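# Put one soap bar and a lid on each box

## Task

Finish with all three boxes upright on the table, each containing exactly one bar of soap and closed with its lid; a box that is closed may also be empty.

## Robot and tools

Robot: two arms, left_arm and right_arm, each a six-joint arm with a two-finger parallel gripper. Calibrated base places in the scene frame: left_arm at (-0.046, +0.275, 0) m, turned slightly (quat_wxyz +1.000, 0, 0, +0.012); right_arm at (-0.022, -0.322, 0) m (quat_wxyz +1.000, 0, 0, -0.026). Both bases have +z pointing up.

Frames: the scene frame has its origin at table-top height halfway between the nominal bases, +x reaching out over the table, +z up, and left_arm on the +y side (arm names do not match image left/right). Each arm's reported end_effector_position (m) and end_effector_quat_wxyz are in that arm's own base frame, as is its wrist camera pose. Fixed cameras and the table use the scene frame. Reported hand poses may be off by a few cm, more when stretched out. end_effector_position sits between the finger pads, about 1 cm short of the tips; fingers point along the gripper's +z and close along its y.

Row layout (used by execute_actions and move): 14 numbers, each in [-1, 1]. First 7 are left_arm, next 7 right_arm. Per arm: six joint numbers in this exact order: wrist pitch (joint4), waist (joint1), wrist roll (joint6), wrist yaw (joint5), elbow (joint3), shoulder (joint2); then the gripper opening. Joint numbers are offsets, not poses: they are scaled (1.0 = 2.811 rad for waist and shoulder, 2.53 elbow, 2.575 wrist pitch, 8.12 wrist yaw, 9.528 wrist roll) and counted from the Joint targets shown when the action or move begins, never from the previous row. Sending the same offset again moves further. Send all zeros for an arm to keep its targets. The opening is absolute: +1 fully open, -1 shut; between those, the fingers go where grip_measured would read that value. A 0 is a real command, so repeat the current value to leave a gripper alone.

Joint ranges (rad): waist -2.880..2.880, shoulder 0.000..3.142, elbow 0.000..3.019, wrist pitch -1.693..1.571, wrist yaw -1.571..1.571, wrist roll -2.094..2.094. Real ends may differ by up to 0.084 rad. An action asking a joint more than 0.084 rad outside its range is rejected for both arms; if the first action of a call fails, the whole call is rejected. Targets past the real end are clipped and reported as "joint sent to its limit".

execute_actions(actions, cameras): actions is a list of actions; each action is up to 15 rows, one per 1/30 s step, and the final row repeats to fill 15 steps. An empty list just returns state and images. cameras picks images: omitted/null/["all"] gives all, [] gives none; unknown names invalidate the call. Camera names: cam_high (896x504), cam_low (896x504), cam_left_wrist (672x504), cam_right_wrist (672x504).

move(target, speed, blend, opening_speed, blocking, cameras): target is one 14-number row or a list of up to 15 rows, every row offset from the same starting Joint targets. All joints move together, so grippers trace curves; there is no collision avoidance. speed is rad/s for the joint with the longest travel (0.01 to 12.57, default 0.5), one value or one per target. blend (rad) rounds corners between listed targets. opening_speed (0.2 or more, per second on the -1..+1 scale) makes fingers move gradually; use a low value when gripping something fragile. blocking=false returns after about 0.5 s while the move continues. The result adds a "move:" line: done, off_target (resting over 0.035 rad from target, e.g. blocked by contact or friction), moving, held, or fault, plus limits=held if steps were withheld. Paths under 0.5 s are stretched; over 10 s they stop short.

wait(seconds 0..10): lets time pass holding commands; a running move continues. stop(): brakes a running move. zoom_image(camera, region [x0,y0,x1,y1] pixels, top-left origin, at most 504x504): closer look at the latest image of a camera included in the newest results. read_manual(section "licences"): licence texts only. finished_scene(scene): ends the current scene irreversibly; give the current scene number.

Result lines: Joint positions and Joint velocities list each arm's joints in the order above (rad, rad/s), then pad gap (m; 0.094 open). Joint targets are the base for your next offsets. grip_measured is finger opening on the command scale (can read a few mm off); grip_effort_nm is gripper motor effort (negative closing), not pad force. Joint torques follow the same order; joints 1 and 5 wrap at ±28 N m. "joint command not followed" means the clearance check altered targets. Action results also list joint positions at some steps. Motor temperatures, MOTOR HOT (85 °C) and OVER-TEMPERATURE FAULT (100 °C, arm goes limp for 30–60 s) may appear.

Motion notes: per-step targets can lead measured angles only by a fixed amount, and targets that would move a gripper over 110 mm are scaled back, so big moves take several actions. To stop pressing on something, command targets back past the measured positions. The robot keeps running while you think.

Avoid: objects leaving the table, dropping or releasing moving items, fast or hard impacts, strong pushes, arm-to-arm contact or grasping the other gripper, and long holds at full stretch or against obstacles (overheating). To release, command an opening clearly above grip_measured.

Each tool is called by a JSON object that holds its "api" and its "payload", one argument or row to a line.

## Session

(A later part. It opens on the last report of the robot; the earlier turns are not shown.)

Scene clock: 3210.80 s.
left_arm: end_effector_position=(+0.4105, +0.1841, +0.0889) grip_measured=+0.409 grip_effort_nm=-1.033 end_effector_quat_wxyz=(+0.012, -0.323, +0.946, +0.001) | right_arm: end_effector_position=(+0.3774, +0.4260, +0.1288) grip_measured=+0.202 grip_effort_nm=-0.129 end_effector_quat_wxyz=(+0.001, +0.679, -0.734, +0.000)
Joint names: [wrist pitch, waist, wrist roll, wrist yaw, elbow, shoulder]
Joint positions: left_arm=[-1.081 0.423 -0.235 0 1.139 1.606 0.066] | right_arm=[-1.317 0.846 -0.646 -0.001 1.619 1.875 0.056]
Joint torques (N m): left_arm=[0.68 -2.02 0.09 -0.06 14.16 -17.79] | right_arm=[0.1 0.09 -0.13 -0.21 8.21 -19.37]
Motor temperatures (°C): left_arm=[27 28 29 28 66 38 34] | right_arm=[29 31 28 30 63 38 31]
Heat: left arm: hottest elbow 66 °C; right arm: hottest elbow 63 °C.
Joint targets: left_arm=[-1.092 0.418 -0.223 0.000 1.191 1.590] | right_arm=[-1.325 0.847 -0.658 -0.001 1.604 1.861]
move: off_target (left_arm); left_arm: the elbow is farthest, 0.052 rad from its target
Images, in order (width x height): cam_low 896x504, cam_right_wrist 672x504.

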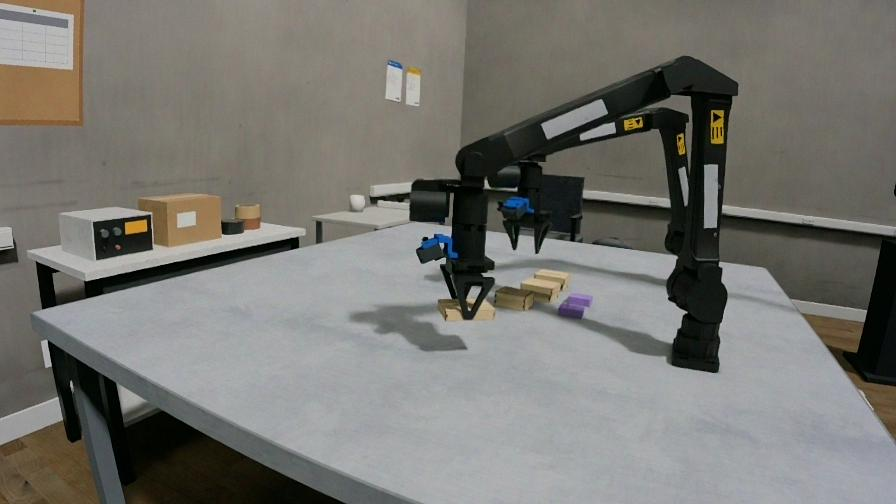

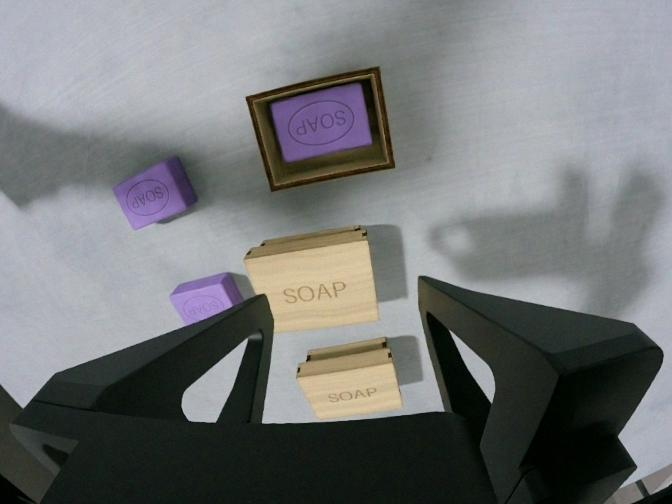

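{"api": "move", "payload": {
  "target": [
    [0,0,0,0,0,0,0.25,0.0,-0.15,0,0,0,0,0.2],
    [0,-0.2857,-0.0078,0,0,0,0.25,0.092,-0.3015,-0.038,0,-0.294,-0.2049,0.2]
  ],
  "speed": [0.7,0.7],
  "cameras": []
}}

{"api": "move", "payload": {
  "target": [
    [0,0.0157,0,0,0,0,0.25,0,0,0,0,0,0,0.2],
    [0.0503,0.0157,0,0,-0.0518,0.0267,0.25,0,0,0,0,0,0,0.2]
  ],
  "speed": [0.1,0.12],
  "cameras": ["cam_low","cam_left_wrist"]
}}

{"api": "zoom_image", "payload": {
  "camera": "cam_low",
  "region": [485, 265, 540, 315]
}}

{"api": "zoom_image", "payload": {
  "camera": "cam_left_wrist",
  "region": [210, 150, 480, 420]
}}

Scene clock: 3249.93 s.
left_arm: end_effector_position=(+0.4158, -0.1718, +0.0889) grip_measured=+0.409 grip_effort_nm=-1.043 end_effector_quat_wxyz=(+0.011, +0.053, +0.999, -0.004) | right_arm: end_effector_position=(+0.3464, +0.0014, +0.1129) grip_measured=+0.202 grip_effort_nm=-0.125 end_effector_quat_wxyz=(+0.025, -0.485, +0.874, -0.013)
Joint names: [wrist pitch, waist, wrist roll, wrist yaw, elbow, shoulder]
Joint positions: left_arm=[-1.081 -0.391 -0.284 0.001 1.139 1.606 0.066] | right_arm=[-1.097 0.005 -1.008 0 0.876 1.293 0.056]
Joint torques (N m): left_arm=[0.69 -1.2 -0.19 -0.08 14.16 -17.73] | right_arm=[0.85 -0.44 -0.08 -0.25 7.79 -9.35]
Motor temperatures (°C): left_arm=[27 28 29 28 66 38 34] | right_arm=[29 31 28 30 61 38 31]
Heat: left arm: hottest elbow 66 °C; right arm: hottest elbow 61 °C.
Joint targets: left_arm=[-1.092 -0.386 -0.297 0.000 1.191 1.590] | right_arm=[-1.088 0.000 -1.020 -0.001 0.860 1.285]
move: off_target (left_arm); left_arm: the elbow is farthest, 0.052 rad from its target
No camera images: "cameras" was empty.

Scene clock: 3252.03 s.
left_arm: end_effector_position=(+0.4164, -0.1526, +0.0508) grip_measured=+0.409 grip_effort_nm=-1.038 end_effector_quat_wxyz=(+0.011, +0.033, +0.999, -0.004) | right_arm: end_effector_position=(+0.3464, +0.0014, +0.1129) grip_measured=+0.202 grip_effort_nm=-0.129 end_effector_quat_wxyz=(+0.025, -0.485, +0.874, -0.013)
Joint names: [wrist pitch, waist, wrist roll, wrist yaw, elbow, shoulder]
Joint positions: left_arm=[-0.976 -0.35 -0.284 0.001 1.07 1.642 0.066] | right_arm=[-1.097 0.005 -1.008 0 0.876 1.293 0.056]
Joint torques (N m): left_arm=[1.66 -0.85 -0.21 -0.08 7.97 -14.21] | right_arm=[0.83 -0.38 -0.1 -0.25 7.8 -9.35]
Motor temperatures (°C): left_arm=[27 28 29 28 66 38 34] | right_arm=[29 31 28 30 61 38 31]
Heat: left arm: hottest elbow 66 °C; right arm: hottest elbow 61 °C.
Joint targets: left_arm=[-0.963 -0.342 -0.297 0.000 1.060 1.665] | right_arm=[-1.088 0.000 -1.020 -0.001 0.860 1.285]
move: done
Images, in order (width x height): cam_low 896x504, cam_left_wrist 672x504.

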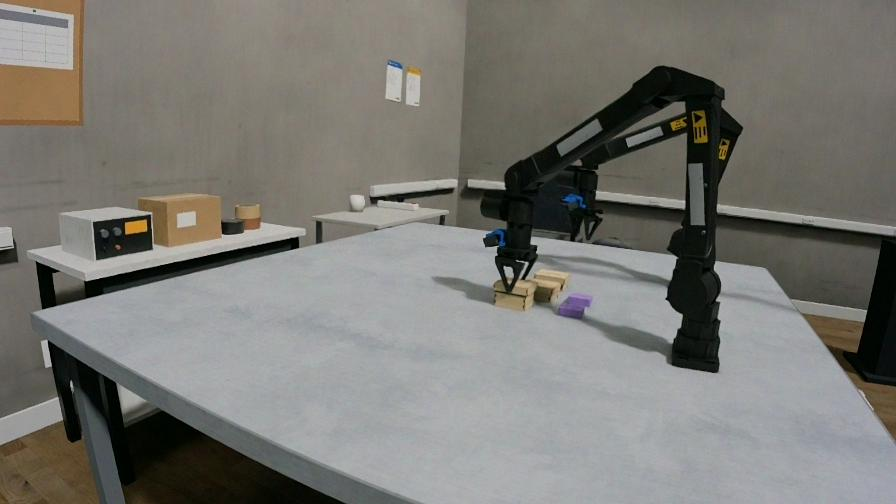

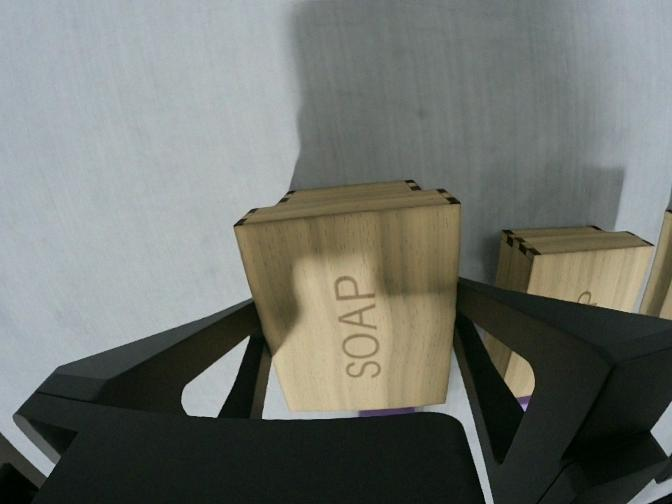

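Scaled by 9.164 from the camera's 896x504 image, which has a finer 1280x720 frame.

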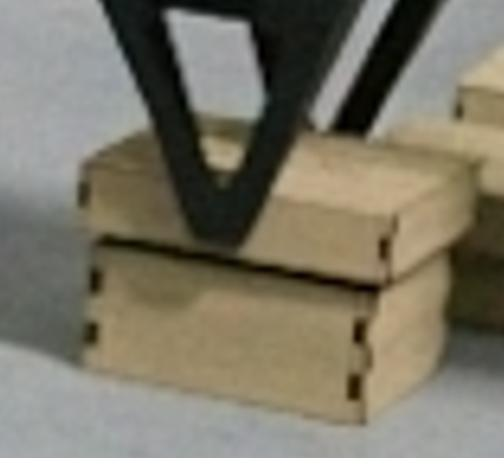

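Scaled by 1.867 from the camera's 672x504 image, which has a finer 960x720 frame.

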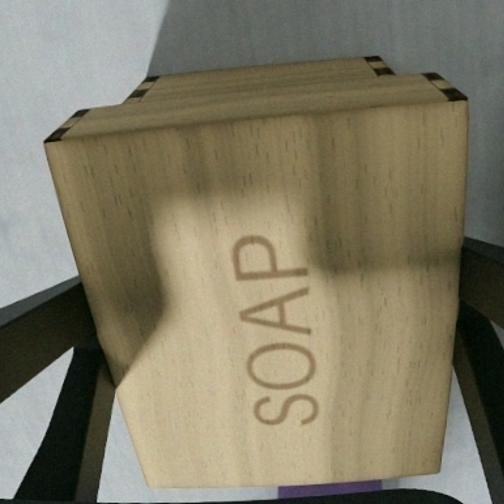

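{"api": "move", "payload": {
  "target": [
    [0.0022,0,0,0,0,0,0.25,0,0,0,0,0,0,0.2],
    [0.004,0,0,0,-0.0015,0.0025,0.25,0,0,0,0,0,0,0.2]
  ],
  "speed": 0.05,
  "cameras": ["cam_low","cam_left_wrist"]
}}

{"api": "zoom_image", "payload": {
  "camera": "cam_low",
  "region": [485, 265, 540, 315]
}}

Scene clock: 3268.30 s.
left_arm: end_effector_position=(+0.4185, -0.1534, +0.0495) grip_measured=+0.409 grip_effort_nm=-1.038 end_effector_quat_wxyz=(+0.014, +0.033, +0.999, -0.005) | right_arm: end_effector_position=(+0.3464, +0.0014, +0.1129) grip_measured=+0.202 grip_effort_nm=-0.125 end_effector_quat_wxyz=(+0.025, -0.485, +0.874, -0.013)
Joint names: [wrist pitch, waist, wrist roll, wrist yaw, elbow, shoulder]
Joint positions: left_arm=[-0.965 -0.35 -0.284 0.001 1.07 1.646 0.066] | right_arm=[-1.097 0.005 -1.008 0 0.876 1.293 0.056]
Joint torques (N m): left_arm=[1.66 -0.97 -0.21 -0.07 7.61 -13.98] | right_arm=[0.84 -0.38 -0.09 -0.25 7.79 -9.29]
Motor temperatures (°C): left_arm=[27 28 29 28 60 38 34] | right_arm=[29 31 28 30 60 37 30]
Heat: left arm: hottest elbow 60 °C; right arm: hottest elbow 60 °C.
Joint targets: left_arm=[-0.952 -0.342 -0.297 0.000 1.056 1.672] | right_arm=[-1.088 0.000 -1.020 -0.001 0.860 1.285]
move: done
Images, in order (width x height): cam_low 896x504, cam_left_wrist 672x504.

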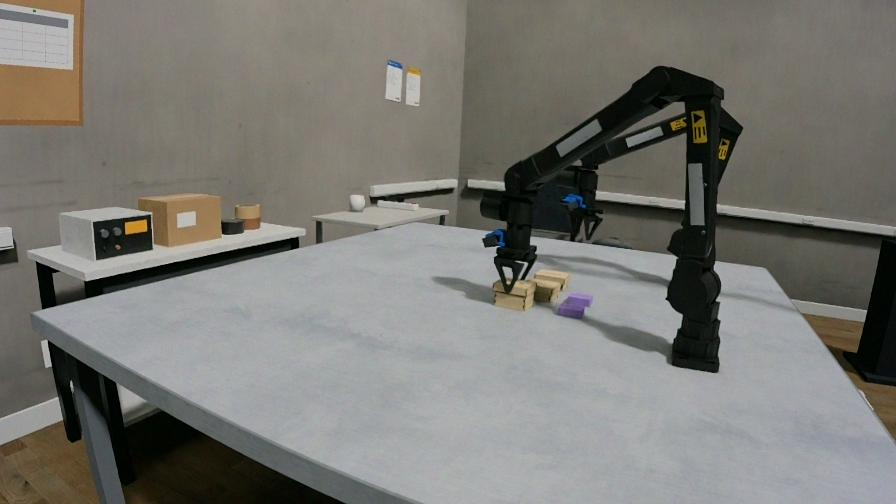

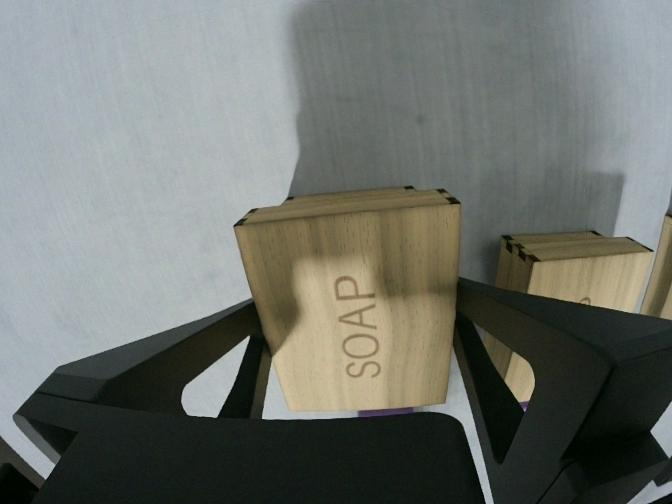

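Scaled by 9.164 from the camera's 896x504 image, which has a finer 1280x720 frame.

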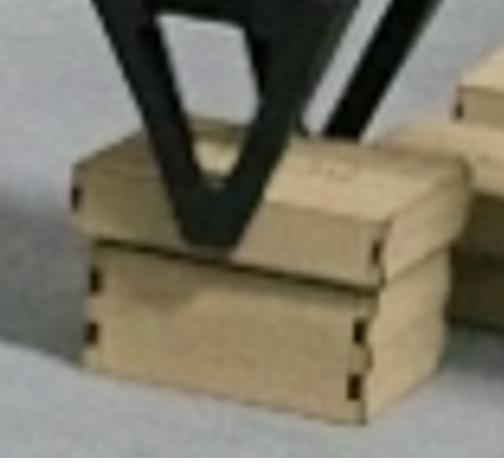

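{"api": "move", "payload": {
  "target": [0,0,0,0,-0.001,0.0032,0.25,0,0,0,0,0,0,0.2],
  "speed": 0.05,
  "cameras": ["cam_low","cam_left_wrist"]
}}

{"api": "zoom_image", "payload": {
  "camera": "cam_low",
  "region": [485, 265, 540, 315]
}}

Scene clock: 3278.63 s.
left_arm: end_effector_position=(+0.4178, -0.1531, +0.0470) grip_measured=+0.409 grip_effort_nm=-1.038 end_effector_quat_wxyz=(+0.012, +0.033, +0.999, -0.004) | right_arm: end_effector_position=(+0.3464, +0.0014, +0.1129) grip_measured=+0.202 grip_effort_nm=-0.139 end_effector_quat_wxyz=(+0.025, -0.485, +0.874, -0.013)
Joint names: [wrist pitch, waist, wrist roll, wrist yaw, elbow, shoulder]
Joint positions: left_arm=[-0.965 -0.35 -0.284 0.001 1.069 1.651 0.066] | right_arm=[-1.097 0.005 -1.008 0 0.876 1.293 0.056]
Joint torques (N m): left_arm=[1.66 -0.91 -0.21 -0.08 7.45 -13.63] | right_arm=[0.84 -0.38 -0.1 -0.25 7.79 -9.41]
Motor temperatures (°C): left_arm=[27 28 29 28 58 38 34] | right_arm=[29 31 28 30 60 37 30]
Heat: left arm: hottest elbow 58 °C; right arm: hottest elbow 60 °C.
Joint targets: left_arm=[-0.952 -0.342 -0.297 0.000 1.054 1.681] | right_arm=[-1.088 0.000 -1.020 -0.001 0.860 1.285]
move: done
Images, in order (width x height): cam_low 896x504, cam_left_wrist 672x504.

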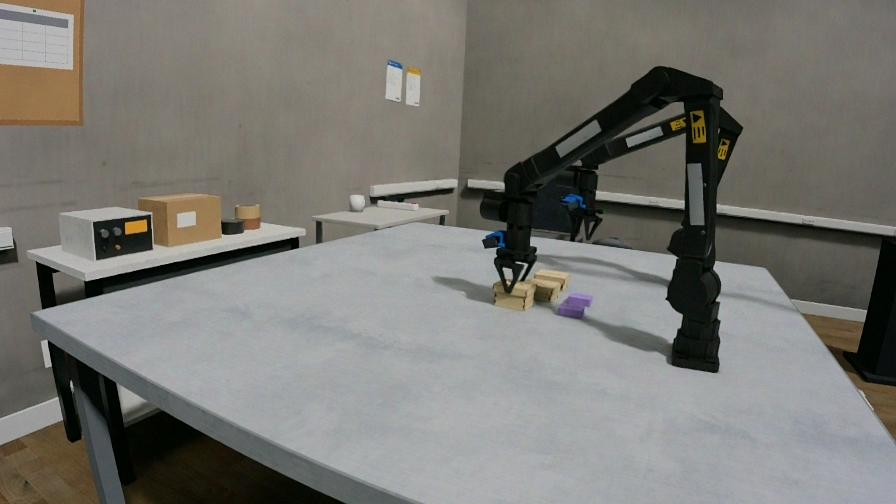

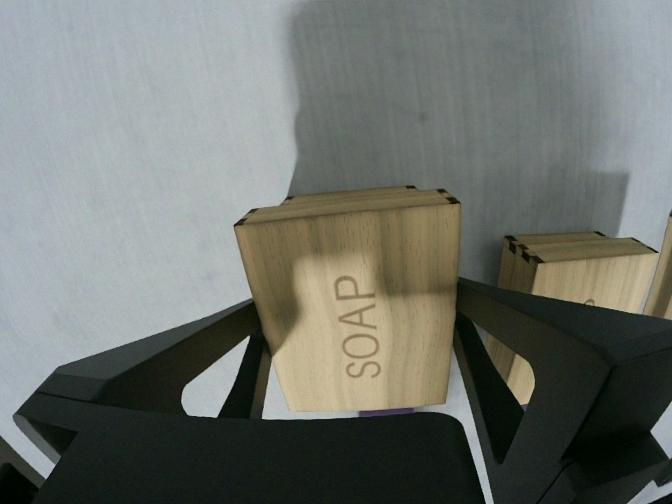

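Scaled by 9.164 from the camera's 896x504 image, which has a finer 1280x720 frame.

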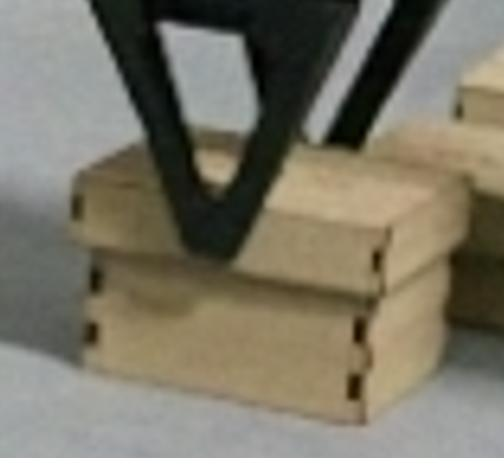

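{"api": "move", "payload": {
  "target": [0,0,0,0,-0.001,0.0028,0.25,0,0,0,0,0,0,0.2],
  "speed": 0.05,
  "cameras": ["cam_low","cam_left_wrist"]
}}

{"api": "zoom_image", "payload": {
  "camera": "cam_low",
  "region": [485, 265, 540, 315]
}}

{"api": "zoom_image", "payload": {
  "camera": "cam_left_wrist",
  "region": [210, 150, 480, 420]
}}

Scene clock: 3289.40 s.
left_arm: end_effector_position=(+0.4178, -0.1531, +0.0467) grip_measured=+0.409 grip_effort_nm=-1.043 end_effector_quat_wxyz=(+0.011, +0.033, +0.999, -0.004) | right_arm: end_effector_position=(+0.3464, +0.0014, +0.1129) grip_measured=+0.202 grip_effort_nm=-0.125 end_effector_quat_wxyz=(+0.025, -0.485, +0.874, -0.013)
Joint names: [wrist pitch, waist, wrist roll, wrist yaw, elbow, shoulder]
Joint positions: left_arm=[-0.965 -0.35 -0.284 0.001 1.069 1.652 0.066] | right_arm=[-1.097 0.005 -1.008 0 0.876 1.293 0.056]
Joint torques (N m): left_arm=[1.66 -0.97 -0.21 -0.08 7.2 -12.98] | right_arm=[0.83 -0.5 -0.1 -0.25 7.8 -9.29]
Motor temperatures (°C): left_arm=[27 27 29 28 55 38 34] | right_arm=[29 31 28 30 59 36 30]
Heat: left arm: hottest elbow 55 °C; right arm: hottest elbow 59 °C.
Joint targets: left_arm=[-0.952 -0.342 -0.297 0.000 1.051 1.689] | right_arm=[-1.088 0.000 -1.020 -0.001 0.860 1.285]
move: off_target (left_arm); left_arm: the shoulder is farthest, 0.037 rad from its target
Images, in order (width x height): cam_low 896x504, cam_left_wrist 672x504.

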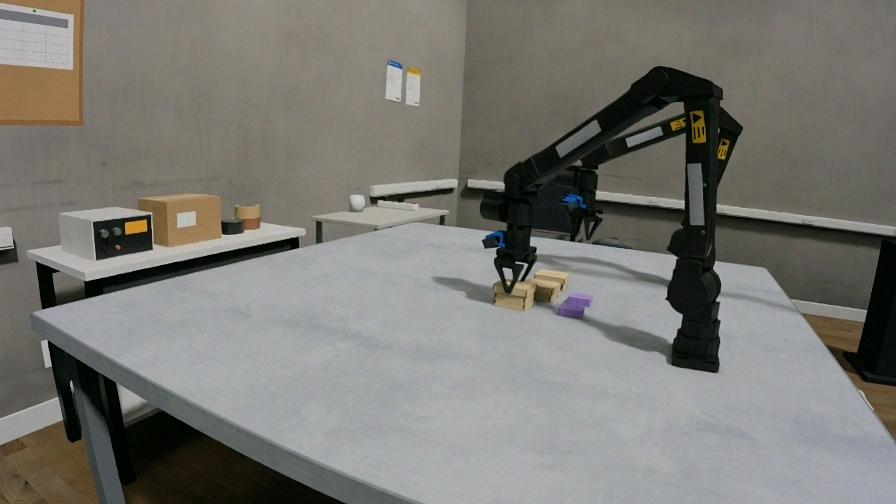

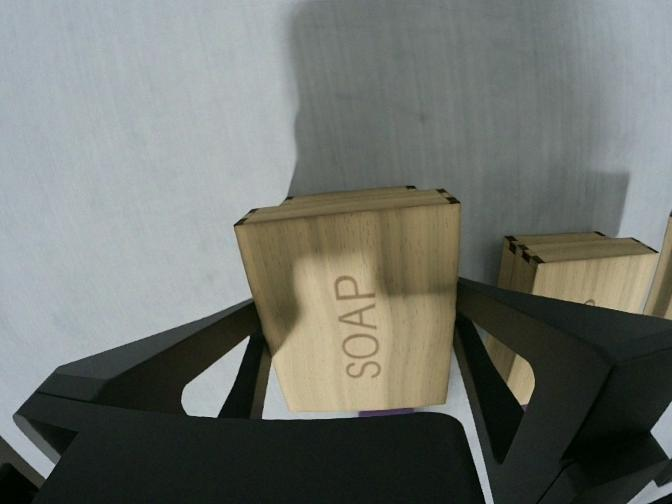

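Scaled by 9.164 from the camera's 896x504 image, which has a finer 1280x720 frame.

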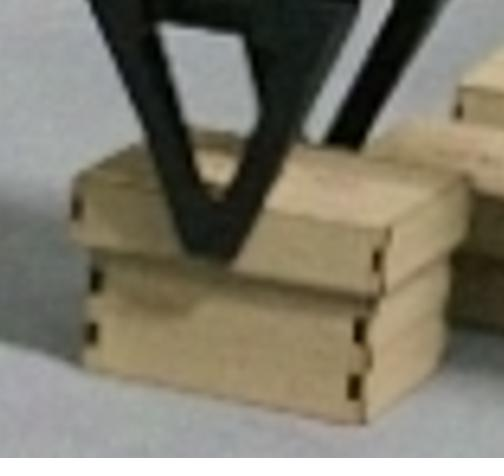

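Scaled by 1.867 from the camera's 672x504 image, which has a finer 960x720 frame.

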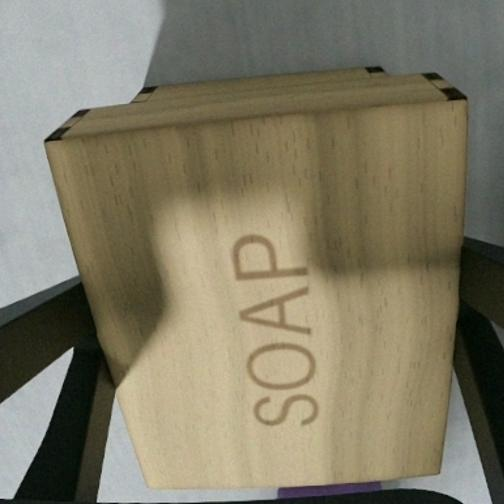

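{"api": "move", "payload": {
  "target": [
    [0,0,0,0,0.0006,-0.022,0.25,0,0,0,0,0,0,0.2],
    [0,-0.0076,0,0,0.0006,-0.022,0.25,0,0,0,0,0,0,0.2]
  ],
  "speed": 0.06,
  "cameras": ["cam_low","cam_left_wrist"]
}}

{"api": "zoom_image", "payload": {
  "camera": "cam_low",
  "region": [485, 265, 540, 315]
}}

{"api": "zoom_image", "payload": {
  "camera": "cam_left_wrist",
  "region": [210, 150, 480, 420]
}}

Scene clock: 3301.90 s.
left_arm: end_effector_position=(+0.4160, -0.1525, +0.0468) grip_measured=+0.409 grip_effort_nm=-1.048 end_effector_quat_wxyz=(+0.011, +0.033, +0.999, -0.004) | right_arm: end_effector_position=(+0.3464, +0.0014, +0.1129) grip_measured=+0.202 grip_effort_nm=-0.129 end_effector_quat_wxyz=(+0.025, -0.485, +0.874, -0.013)
Joint names: [wrist pitch, waist, wrist roll, wrist yaw, elbow, shoulder]
Joint positions: left_arm=[-0.965 -0.35 -0.284 0.001 1.064 1.647 0.066] | right_arm=[-1.097 0.005 -1.008 0 0.876 1.293 0.056]
Joint torques (N m): left_arm=[1.62 -2.55 -0.21 -0.08 7.76 -18.14] | right_arm=[0.83 -0.38 -0.09 -0.25 7.8 -9.29]
Motor temperatures (°C): left_arm=[27 27 29 28 53 38 34] | right_arm=[29 31 28 30 59 36 30]
Heat: left arm: hottest elbow 53 °C; right arm: hottest elbow 59 °C.
Joint targets: left_arm=[-0.953 -0.363 -0.297 0.000 1.052 1.627] | right_arm=[-1.088 0.000 -1.020 -0.001 0.860 1.285]
move: done
Images, in order (width x height): cam_low 896x504, cam_left_wrist 672x504.

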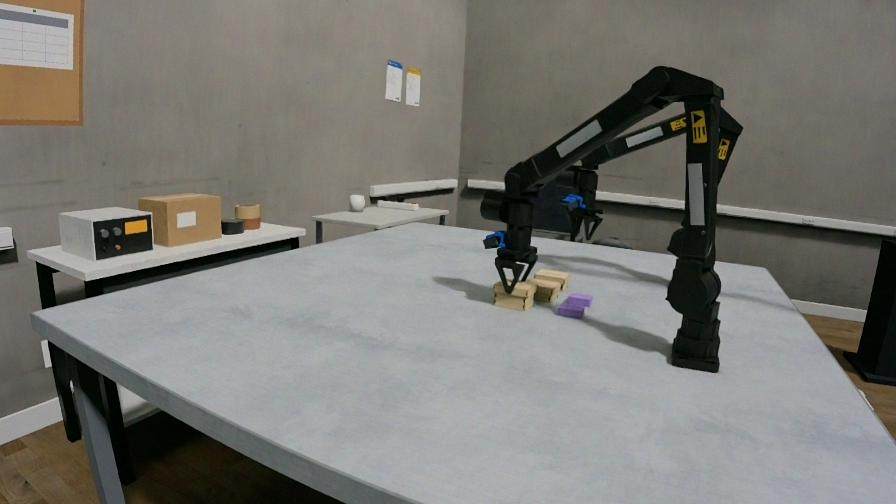

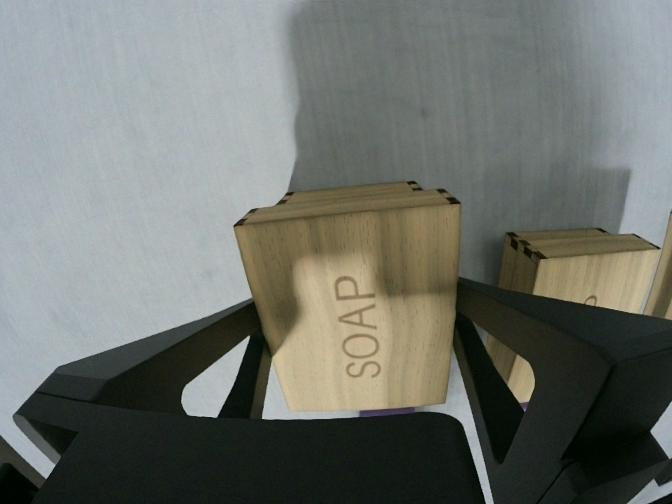

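Scaled by 9.164 from the camera's 896x504 image, which has a finer 1280x720 frame.

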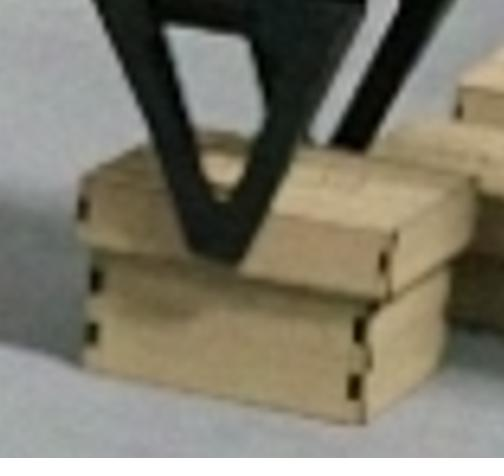

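Scaled by 1.867 from the camera's 672x504 image, which has a finer 960x720 frame.

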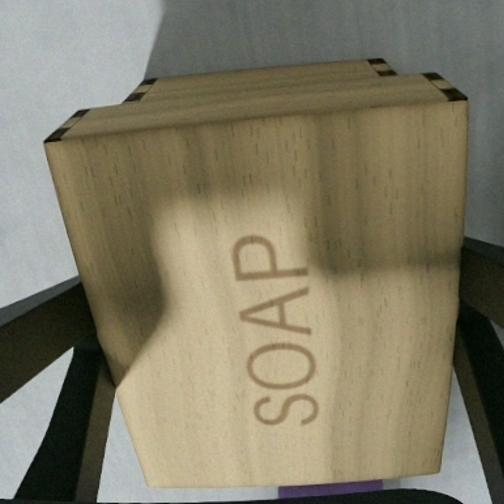

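{"api": "move", "payload": {
  "target": [
    [0,0,0,0,0,-0.004,0.25,0,0,0,0,0,0,0.2],
    [0.0018,-0.0018,0,0,0,-0.004,0.25,0,0,0,0,0,0,0.2]
  ],
  "speed": 0.04,
  "cameras": ["cam_low","cam_left_wrist"]
}}

{"api": "zoom_image", "payload": {
  "camera": "cam_low",
  "region": [485, 265, 540, 315]
}}

{"api": "zoom_image", "payload": {
  "camera": "cam_left_wrist",
  "region": [210, 150, 480, 420]
}}

Scene clock: 3312.93 s.
left_arm: end_effector_position=(+0.4168, -0.1558, +0.0522) grip_measured=+0.409 grip_effort_nm=-1.038 end_effector_quat_wxyz=(+0.019, +0.036, +0.999, -0.006) | right_arm: end_effector_position=(+0.3464, +0.0014, +0.1129) grip_measured=+0.202 grip_effort_nm=-0.129 end_effector_quat_wxyz=(+0.025, -0.485, +0.874, -0.013)
Joint names: [wrist pitch, waist, wrist roll, wrist yaw, elbow, shoulder]
Joint positions: left_arm=[-0.961 -0.357 -0.284 0.001 1.064 1.635 0.066] | right_arm=[-1.097 0.005 -1.008 0 0.876 1.293 0.056]
Joint torques (N m): left_arm=[1.73 -2.43 -0.21 -0.07 7.87 -17.9] | right_arm=[0.83 -0.44 -0.1 -0.25 7.79 -9.29]
Motor temperatures (°C): left_arm=[27 27 29 28 52 38 34] | right_arm=[29 31 28 30 59 36 30]
Heat: left arm: hottest elbow 52 °C; right arm: hottest elbow 59 °C.
Joint targets: left_arm=[-0.948 -0.368 -0.297 0.000 1.052 1.616] | right_arm=[-1.088 0.000 -1.020 -0.001 0.860 1.285]
move: done
Images, in order (width x height): cam_low 896x504, cam_left_wrist 672x504.

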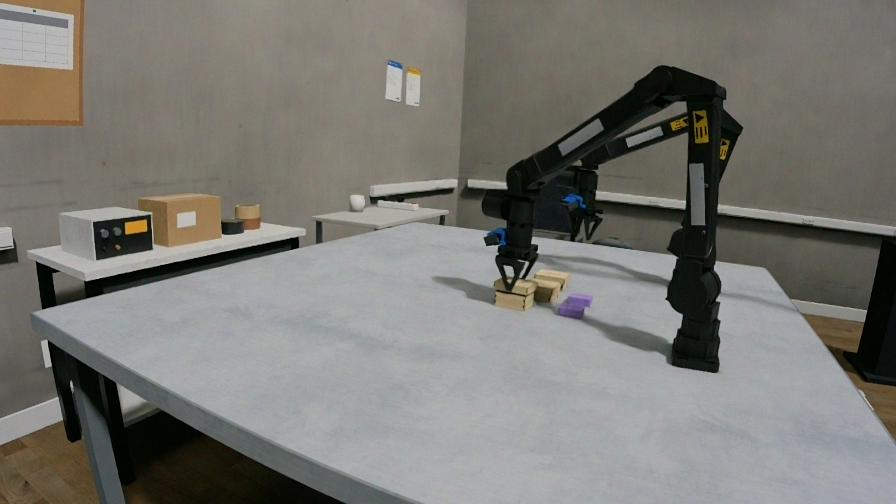

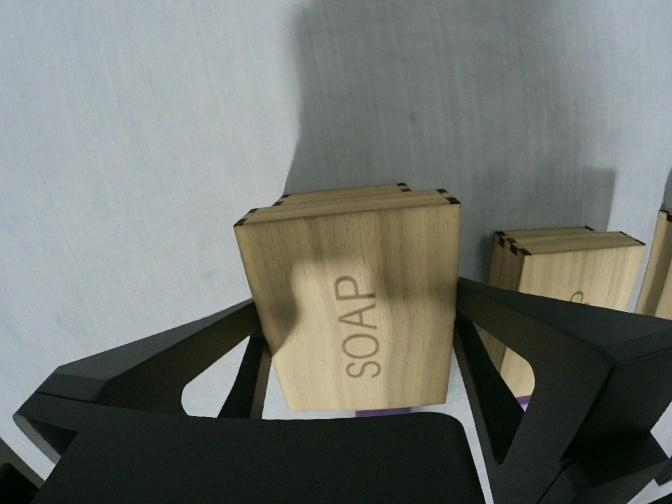

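Scaled by 9.164 from the camera's 896x504 image, which has a finer 1280x720 frame.

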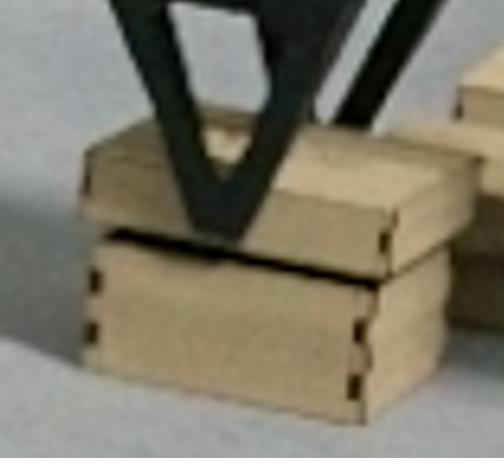

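Scaled by 1.867 from the camera's 672x504 image, which has a finer 960x720 frame.

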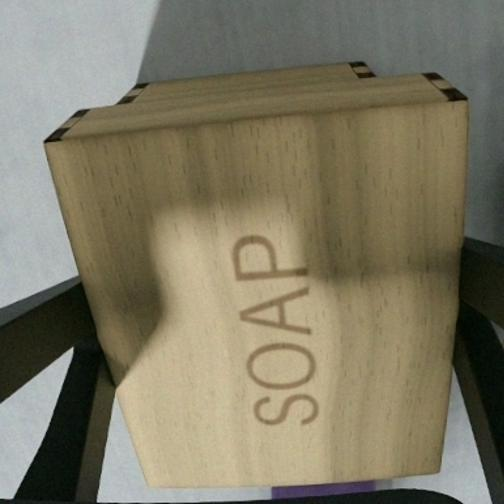

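{"api": "move", "payload": {
  "target": [0.0012,0.0089,0,0,0,0,0.25,0,0,0,0,0,0,0.2],
  "speed": 0.05,
  "cameras": ["cam_low","cam_left_wrist"]
}}

{"api": "zoom_image", "payload": {
  "camera": "cam_low",
  "region": [485, 265, 540, 315]
}}

{"api": "zoom_image", "payload": {
  "camera": "cam_left_wrist",
  "region": [230, 200, 450, 400]
}}

Scene clock: 3384.23 s.
left_arm: end_effector_position=(+0.4177, -0.1554, +0.0522) grip_measured=+0.409 grip_effort_nm=-1.038 end_effector_quat_wxyz=(+0.020, +0.035, +0.999, -0.007) | right_arm: end_effector_position=(+0.3464, +0.0014, +0.1129) grip_measured=+0.202 grip_effort_nm=-0.134 end_effector_quat_wxyz=(+0.025, -0.485, +0.874, -0.013)
Joint names: [wrist pitch, waist, wrist roll, wrist yaw, elbow, shoulder]
Joint positions: left_arm=[-0.958 -0.355 -0.284 0.001 1.064 1.635 0.066] | right_arm=[-1.097 0.005 -1.008 0 0.876 1.293 0.056]
Joint torques (N m): left_arm=[1.68 -0.56 -0.21 -0.08 7.86 -17.9] | right_arm=[0.81 -0.44 -0.09 -0.25 7.8 -9.35]
Motor temperatures (°C): left_arm=[27 27 29 28 47 37 34] | right_arm=[29 31 28 30 58 34 30]
Heat: left arm: hottest elbow 47 °C; right arm: hottest elbow 58 °C.
Joint targets: left_arm=[-0.945 -0.343 -0.297 0.000 1.052 1.616] | right_arm=[-1.088 0.000 -1.020 -0.001 0.860 1.285]
move: done
Images, in order (width x height): cam_low 896x504, cam_left_wrist 672x504.

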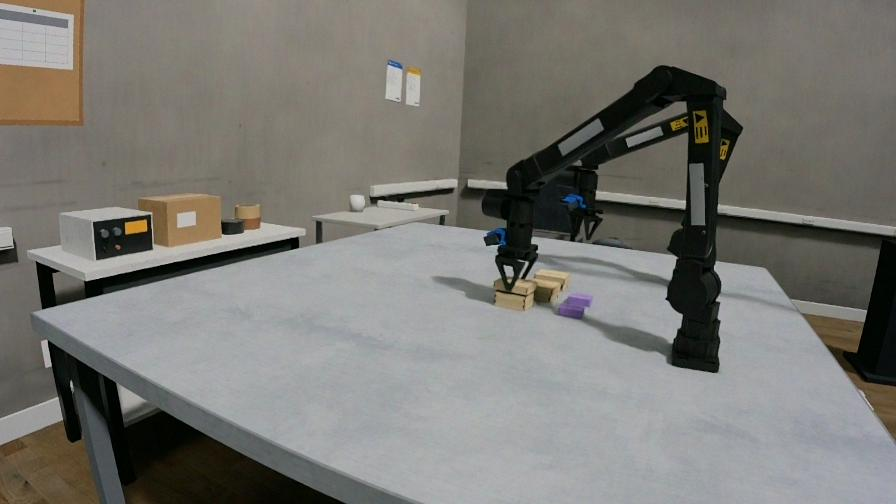

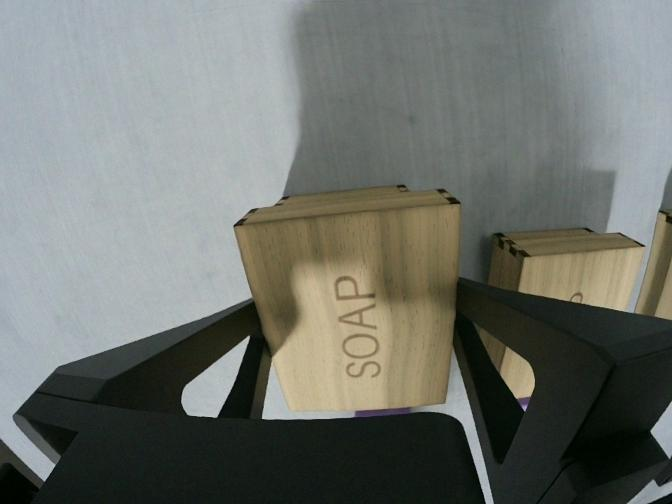

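Scaled by 9.164 from the camera's 896x504 image, which has a finer 1280x720 frame.

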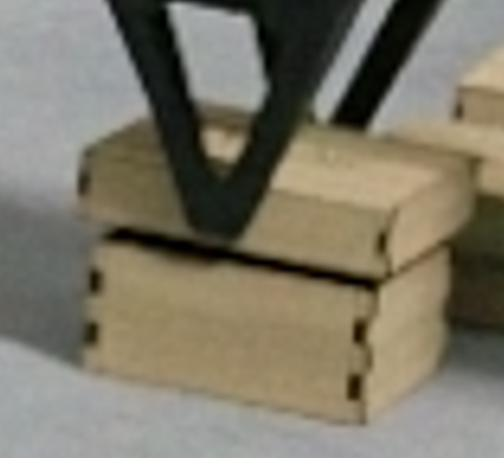

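Scaled by 2.291 from the camera's 672x504 image, which has a finer 960x720 frame.

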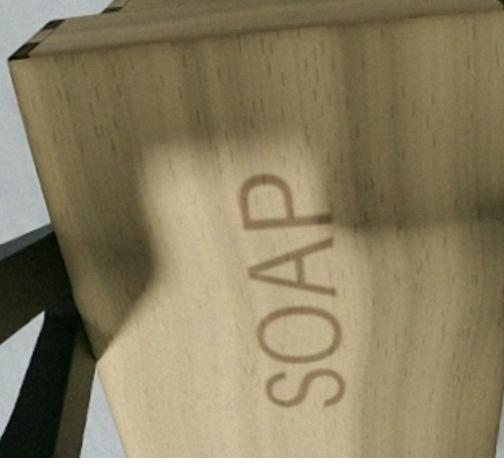

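{"api": "move", "payload": {
  "target": [0,0.0022,0,0,0,0,0.25,0,0,0,0,0,0,0.2],
  "speed": 0.05,
  "cameras": ["cam_low","cam_left_wrist"]
}}

{"api": "zoom_image", "payload": {
  "camera": "cam_low",
  "region": [485, 265, 540, 315]
}}

{"api": "zoom_image", "payload": {
  "camera": "cam_left_wrist",
  "region": [225, 150, 475, 250]
}}

Scene clock: 3394.53 s.
left_arm: end_effector_position=(+0.4188, -0.1529, +0.0522) grip_measured=+0.409 grip_effort_nm=-1.038 end_effector_quat_wxyz=(+0.020, +0.032, +0.999, -0.007) | right_arm: end_effector_position=(+0.3464, +0.0014, +0.1129) grip_measured=+0.202 grip_effort_nm=-0.134 end_effector_quat_wxyz=(+0.025, -0.485, +0.874, -0.013)
Joint names: [wrist pitch, waist, wrist roll, wrist yaw, elbow, shoulder]
Joint positions: left_arm=[-0.957 -0.349 -0.284 0.001 1.064 1.635 0.066] | right_arm=[-1.097 0.005 -1.008 0 0.876 1.293 0.056]
Joint torques (N m): left_arm=[1.7 -0.73 -0.21 -0.08 7.88 -17.96] | right_arm=[0.84 -0.44 -0.09 -0.26 7.8 -9.35]
Motor temperatures (°C): left_arm=[27 27 29 28 47 37 34] | right_arm=[29 31 28 30 58 34 30]
Heat: left arm: hottest elbow 47 °C; right arm: hottest elbow 58 °C.
Joint targets: left_arm=[-0.945 -0.337 -0.297 0.000 1.052 1.616] | right_arm=[-1.088 0.000 -1.020 -0.001 0.860 1.285]
move: done
Images, in order (width x height): cam_low 896x504, cam_left_wrist 672x504.

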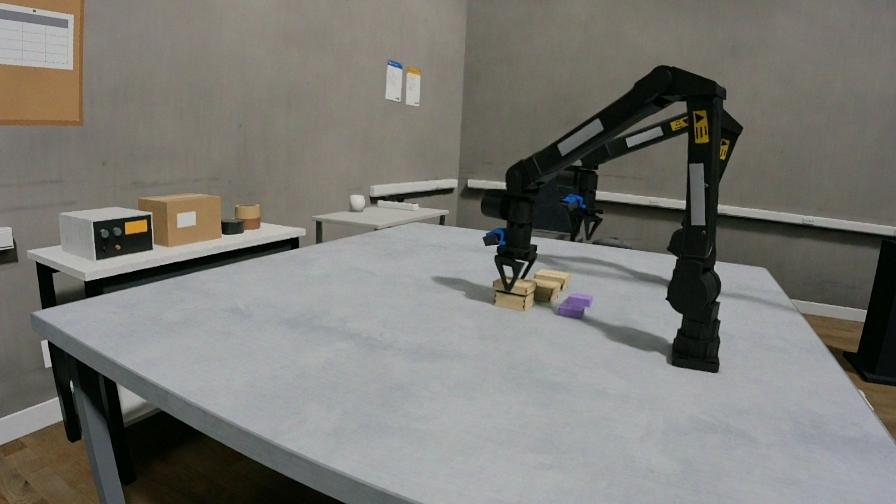

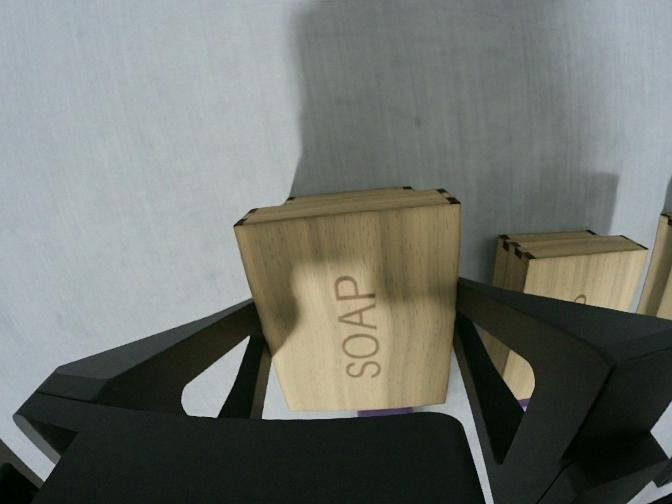

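Scaled by 9.164 from the camera's 896x504 image, which has a finer 1280x720 frame.

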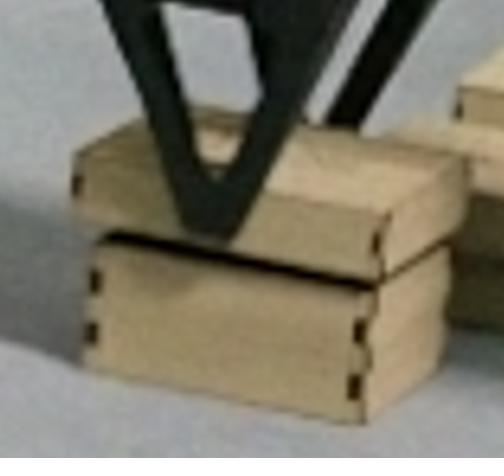

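Scaled by 2.016 from the camera's 672x504 image, which has a finer 960x720 frame.

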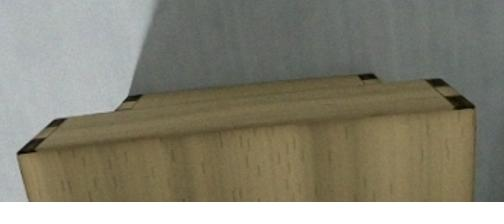

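{"api": "move", "payload": {
  "target": [0,-0.0004,0,0,0,0.0075,0.25,0,0,0,0,0,0,0.2],
  "speed": 0.05,
  "cameras": ["cam_low","cam_left_wrist"]
}}

{"api": "zoom_image", "payload": {
  "camera": "cam_low",
  "region": [485, 265, 540, 315]
}}

{"api": "zoom_image", "payload": {
  "camera": "cam_left_wrist",
  "region": [225, 150, 475, 250]
}}

Scene clock: 3408.67 s.
left_arm: end_effector_position=(+0.4188, -0.1529, +0.0522) grip_measured=+0.409 grip_effort_nm=-1.033 end_effector_quat_wxyz=(+0.020, +0.032, +0.999, -0.007) | right_arm: end_effector_position=(+0.3464, +0.0014, +0.1129) grip_measured=+0.202 grip_effort_nm=-0.125 end_effector_quat_wxyz=(+0.025, -0.485, +0.874, -0.013)
Joint names: [wrist pitch, waist, wrist roll, wrist yaw, elbow, shoulder]
Joint positions: left_arm=[-0.957 -0.349 -0.284 0.001 1.064 1.635 0.066] | right_arm=[-1.097 0.005 -1.008 0 0.876 1.293 0.056]
Joint torques (N m): left_arm=[1.7 -0.73 -0.2 -0.08 7.86 -15.97] | right_arm=[0.83 -0.44 -0.09 -0.25 7.8 -9.29]
Motor temperatures (°C): left_arm=[27 27 29 28 47 37 34] | right_arm=[29 31 28 30 58 34 30]
Heat: left arm: hottest elbow 47 °C; right arm: hottest elbow 58 °C.
Joint targets: left_arm=[-0.945 -0.338 -0.297 0.000 1.052 1.637] | right_arm=[-1.088 0.000 -1.020 -0.001 0.860 1.285]
move: done
Images, in order (width x height): cam_low 896x504, cam_left_wrist 672x504.

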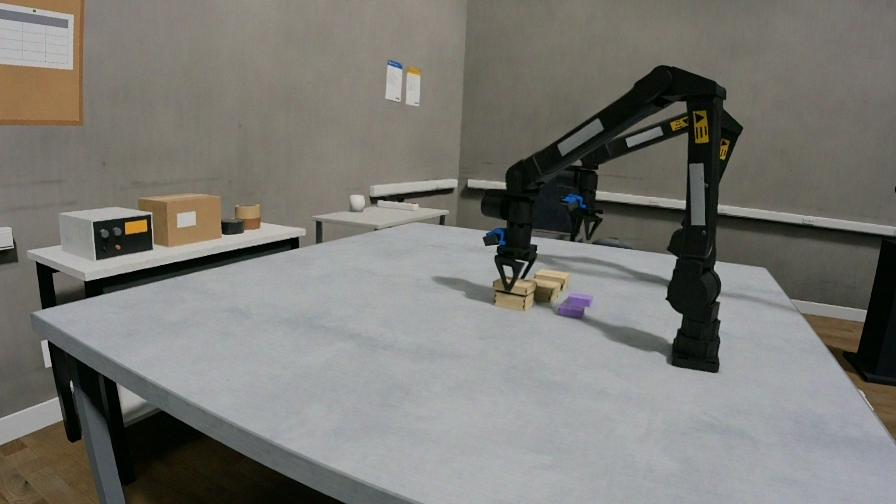

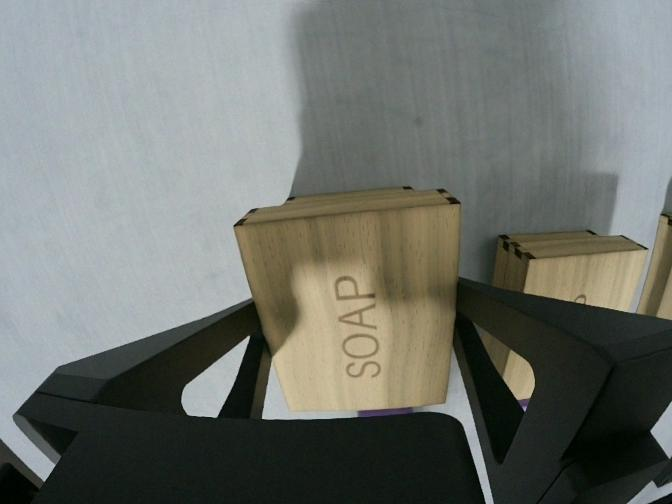

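Scaled by 9.164 from the camera's 896x504 image, which has a finer 1280x720 frame.

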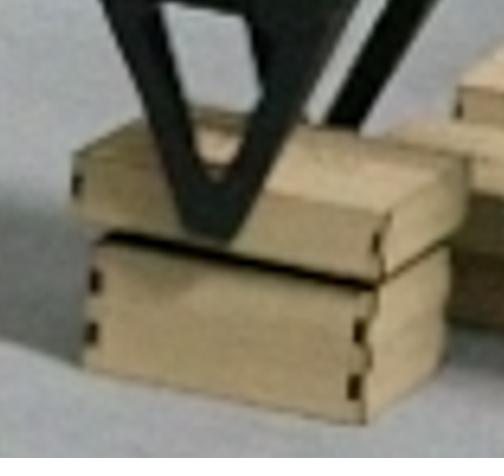

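Scaled by 2.016 from the camera's 672x504 image, which has a finer 960x720 frame.

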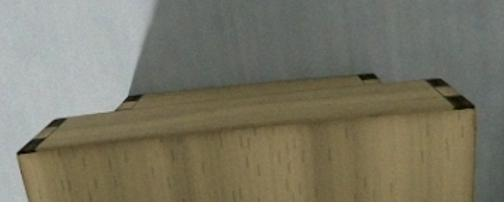

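{"api": "move", "payload": {
  "target": [0,0,0,0,0,0.012,0.25,0,0,0,0,0,0,0.2],
  "speed": 0.03,
  "cameras": ["cam_low","cam_left_wrist"]
}}

{"api": "zoom_image", "payload": {
  "camera": "cam_low",
  "region": [485, 265, 540, 315]
}}

{"api": "zoom_image", "payload": {
  "camera": "cam_left_wrist",
  "region": [225, 150, 475, 250]
}}

Scene clock: 3418.63 s.
left_arm: end_effector_position=(+0.4180, -0.1527, +0.0478) grip_measured=+0.409 grip_effort_nm=-1.043 end_effector_quat_wxyz=(+0.015, +0.032, +0.999, -0.005) | right_arm: end_effector_position=(+0.3464, +0.0014, +0.1129) grip_measured=+0.202 grip_effort_nm=-0.125 end_effector_quat_wxyz=(+0.025, -0.485, +0.874, -0.013)
Joint names: [wrist pitch, waist, wrist roll, wrist yaw, elbow, shoulder]
Joint positions: left_arm=[-0.957 -0.349 -0.284 0.001 1.064 1.645 0.066] | right_arm=[-1.097 0.005 -1.008 0 0.876 1.293 0.056]
Joint torques (N m): left_arm=[1.69 -0.73 -0.21 -0.07 7.8 -13.92] | right_arm=[0.83 -0.44 -0.09 -0.25 7.79 -9.35]
Motor temperatures (°C): left_arm=[27 27 29 28 47 37 34] | right_arm=[29 31 28 30 58 34 30]
Heat: left arm: hottest elbow 47 °C; right arm: hottest elbow 58 °C.
Joint targets: left_arm=[-0.945 -0.338 -0.297 0.000 1.052 1.671] | right_arm=[-1.088 0.000 -1.020 -0.001 0.860 1.285]
move: done
Images, in order (width x height): cam_low 896x504, cam_left_wrist 672x504.

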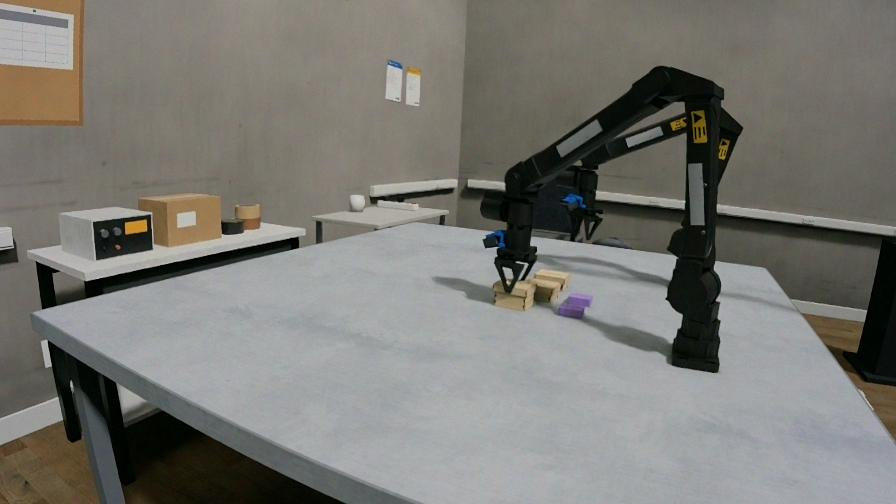

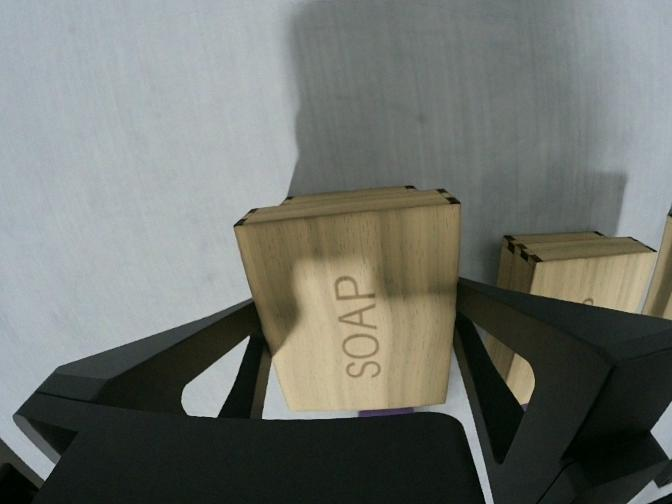

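Scaled by 9.164 from the camera's 896x504 image, which has a finer 1280x720 frame.

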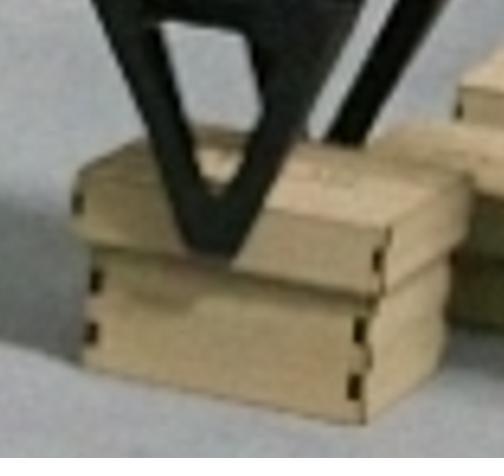

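Scaled by 2.016 from the camera's 672x504 image, which has a finer 960x720 frame.

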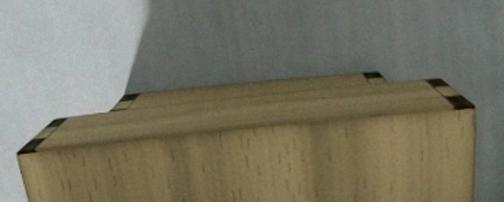

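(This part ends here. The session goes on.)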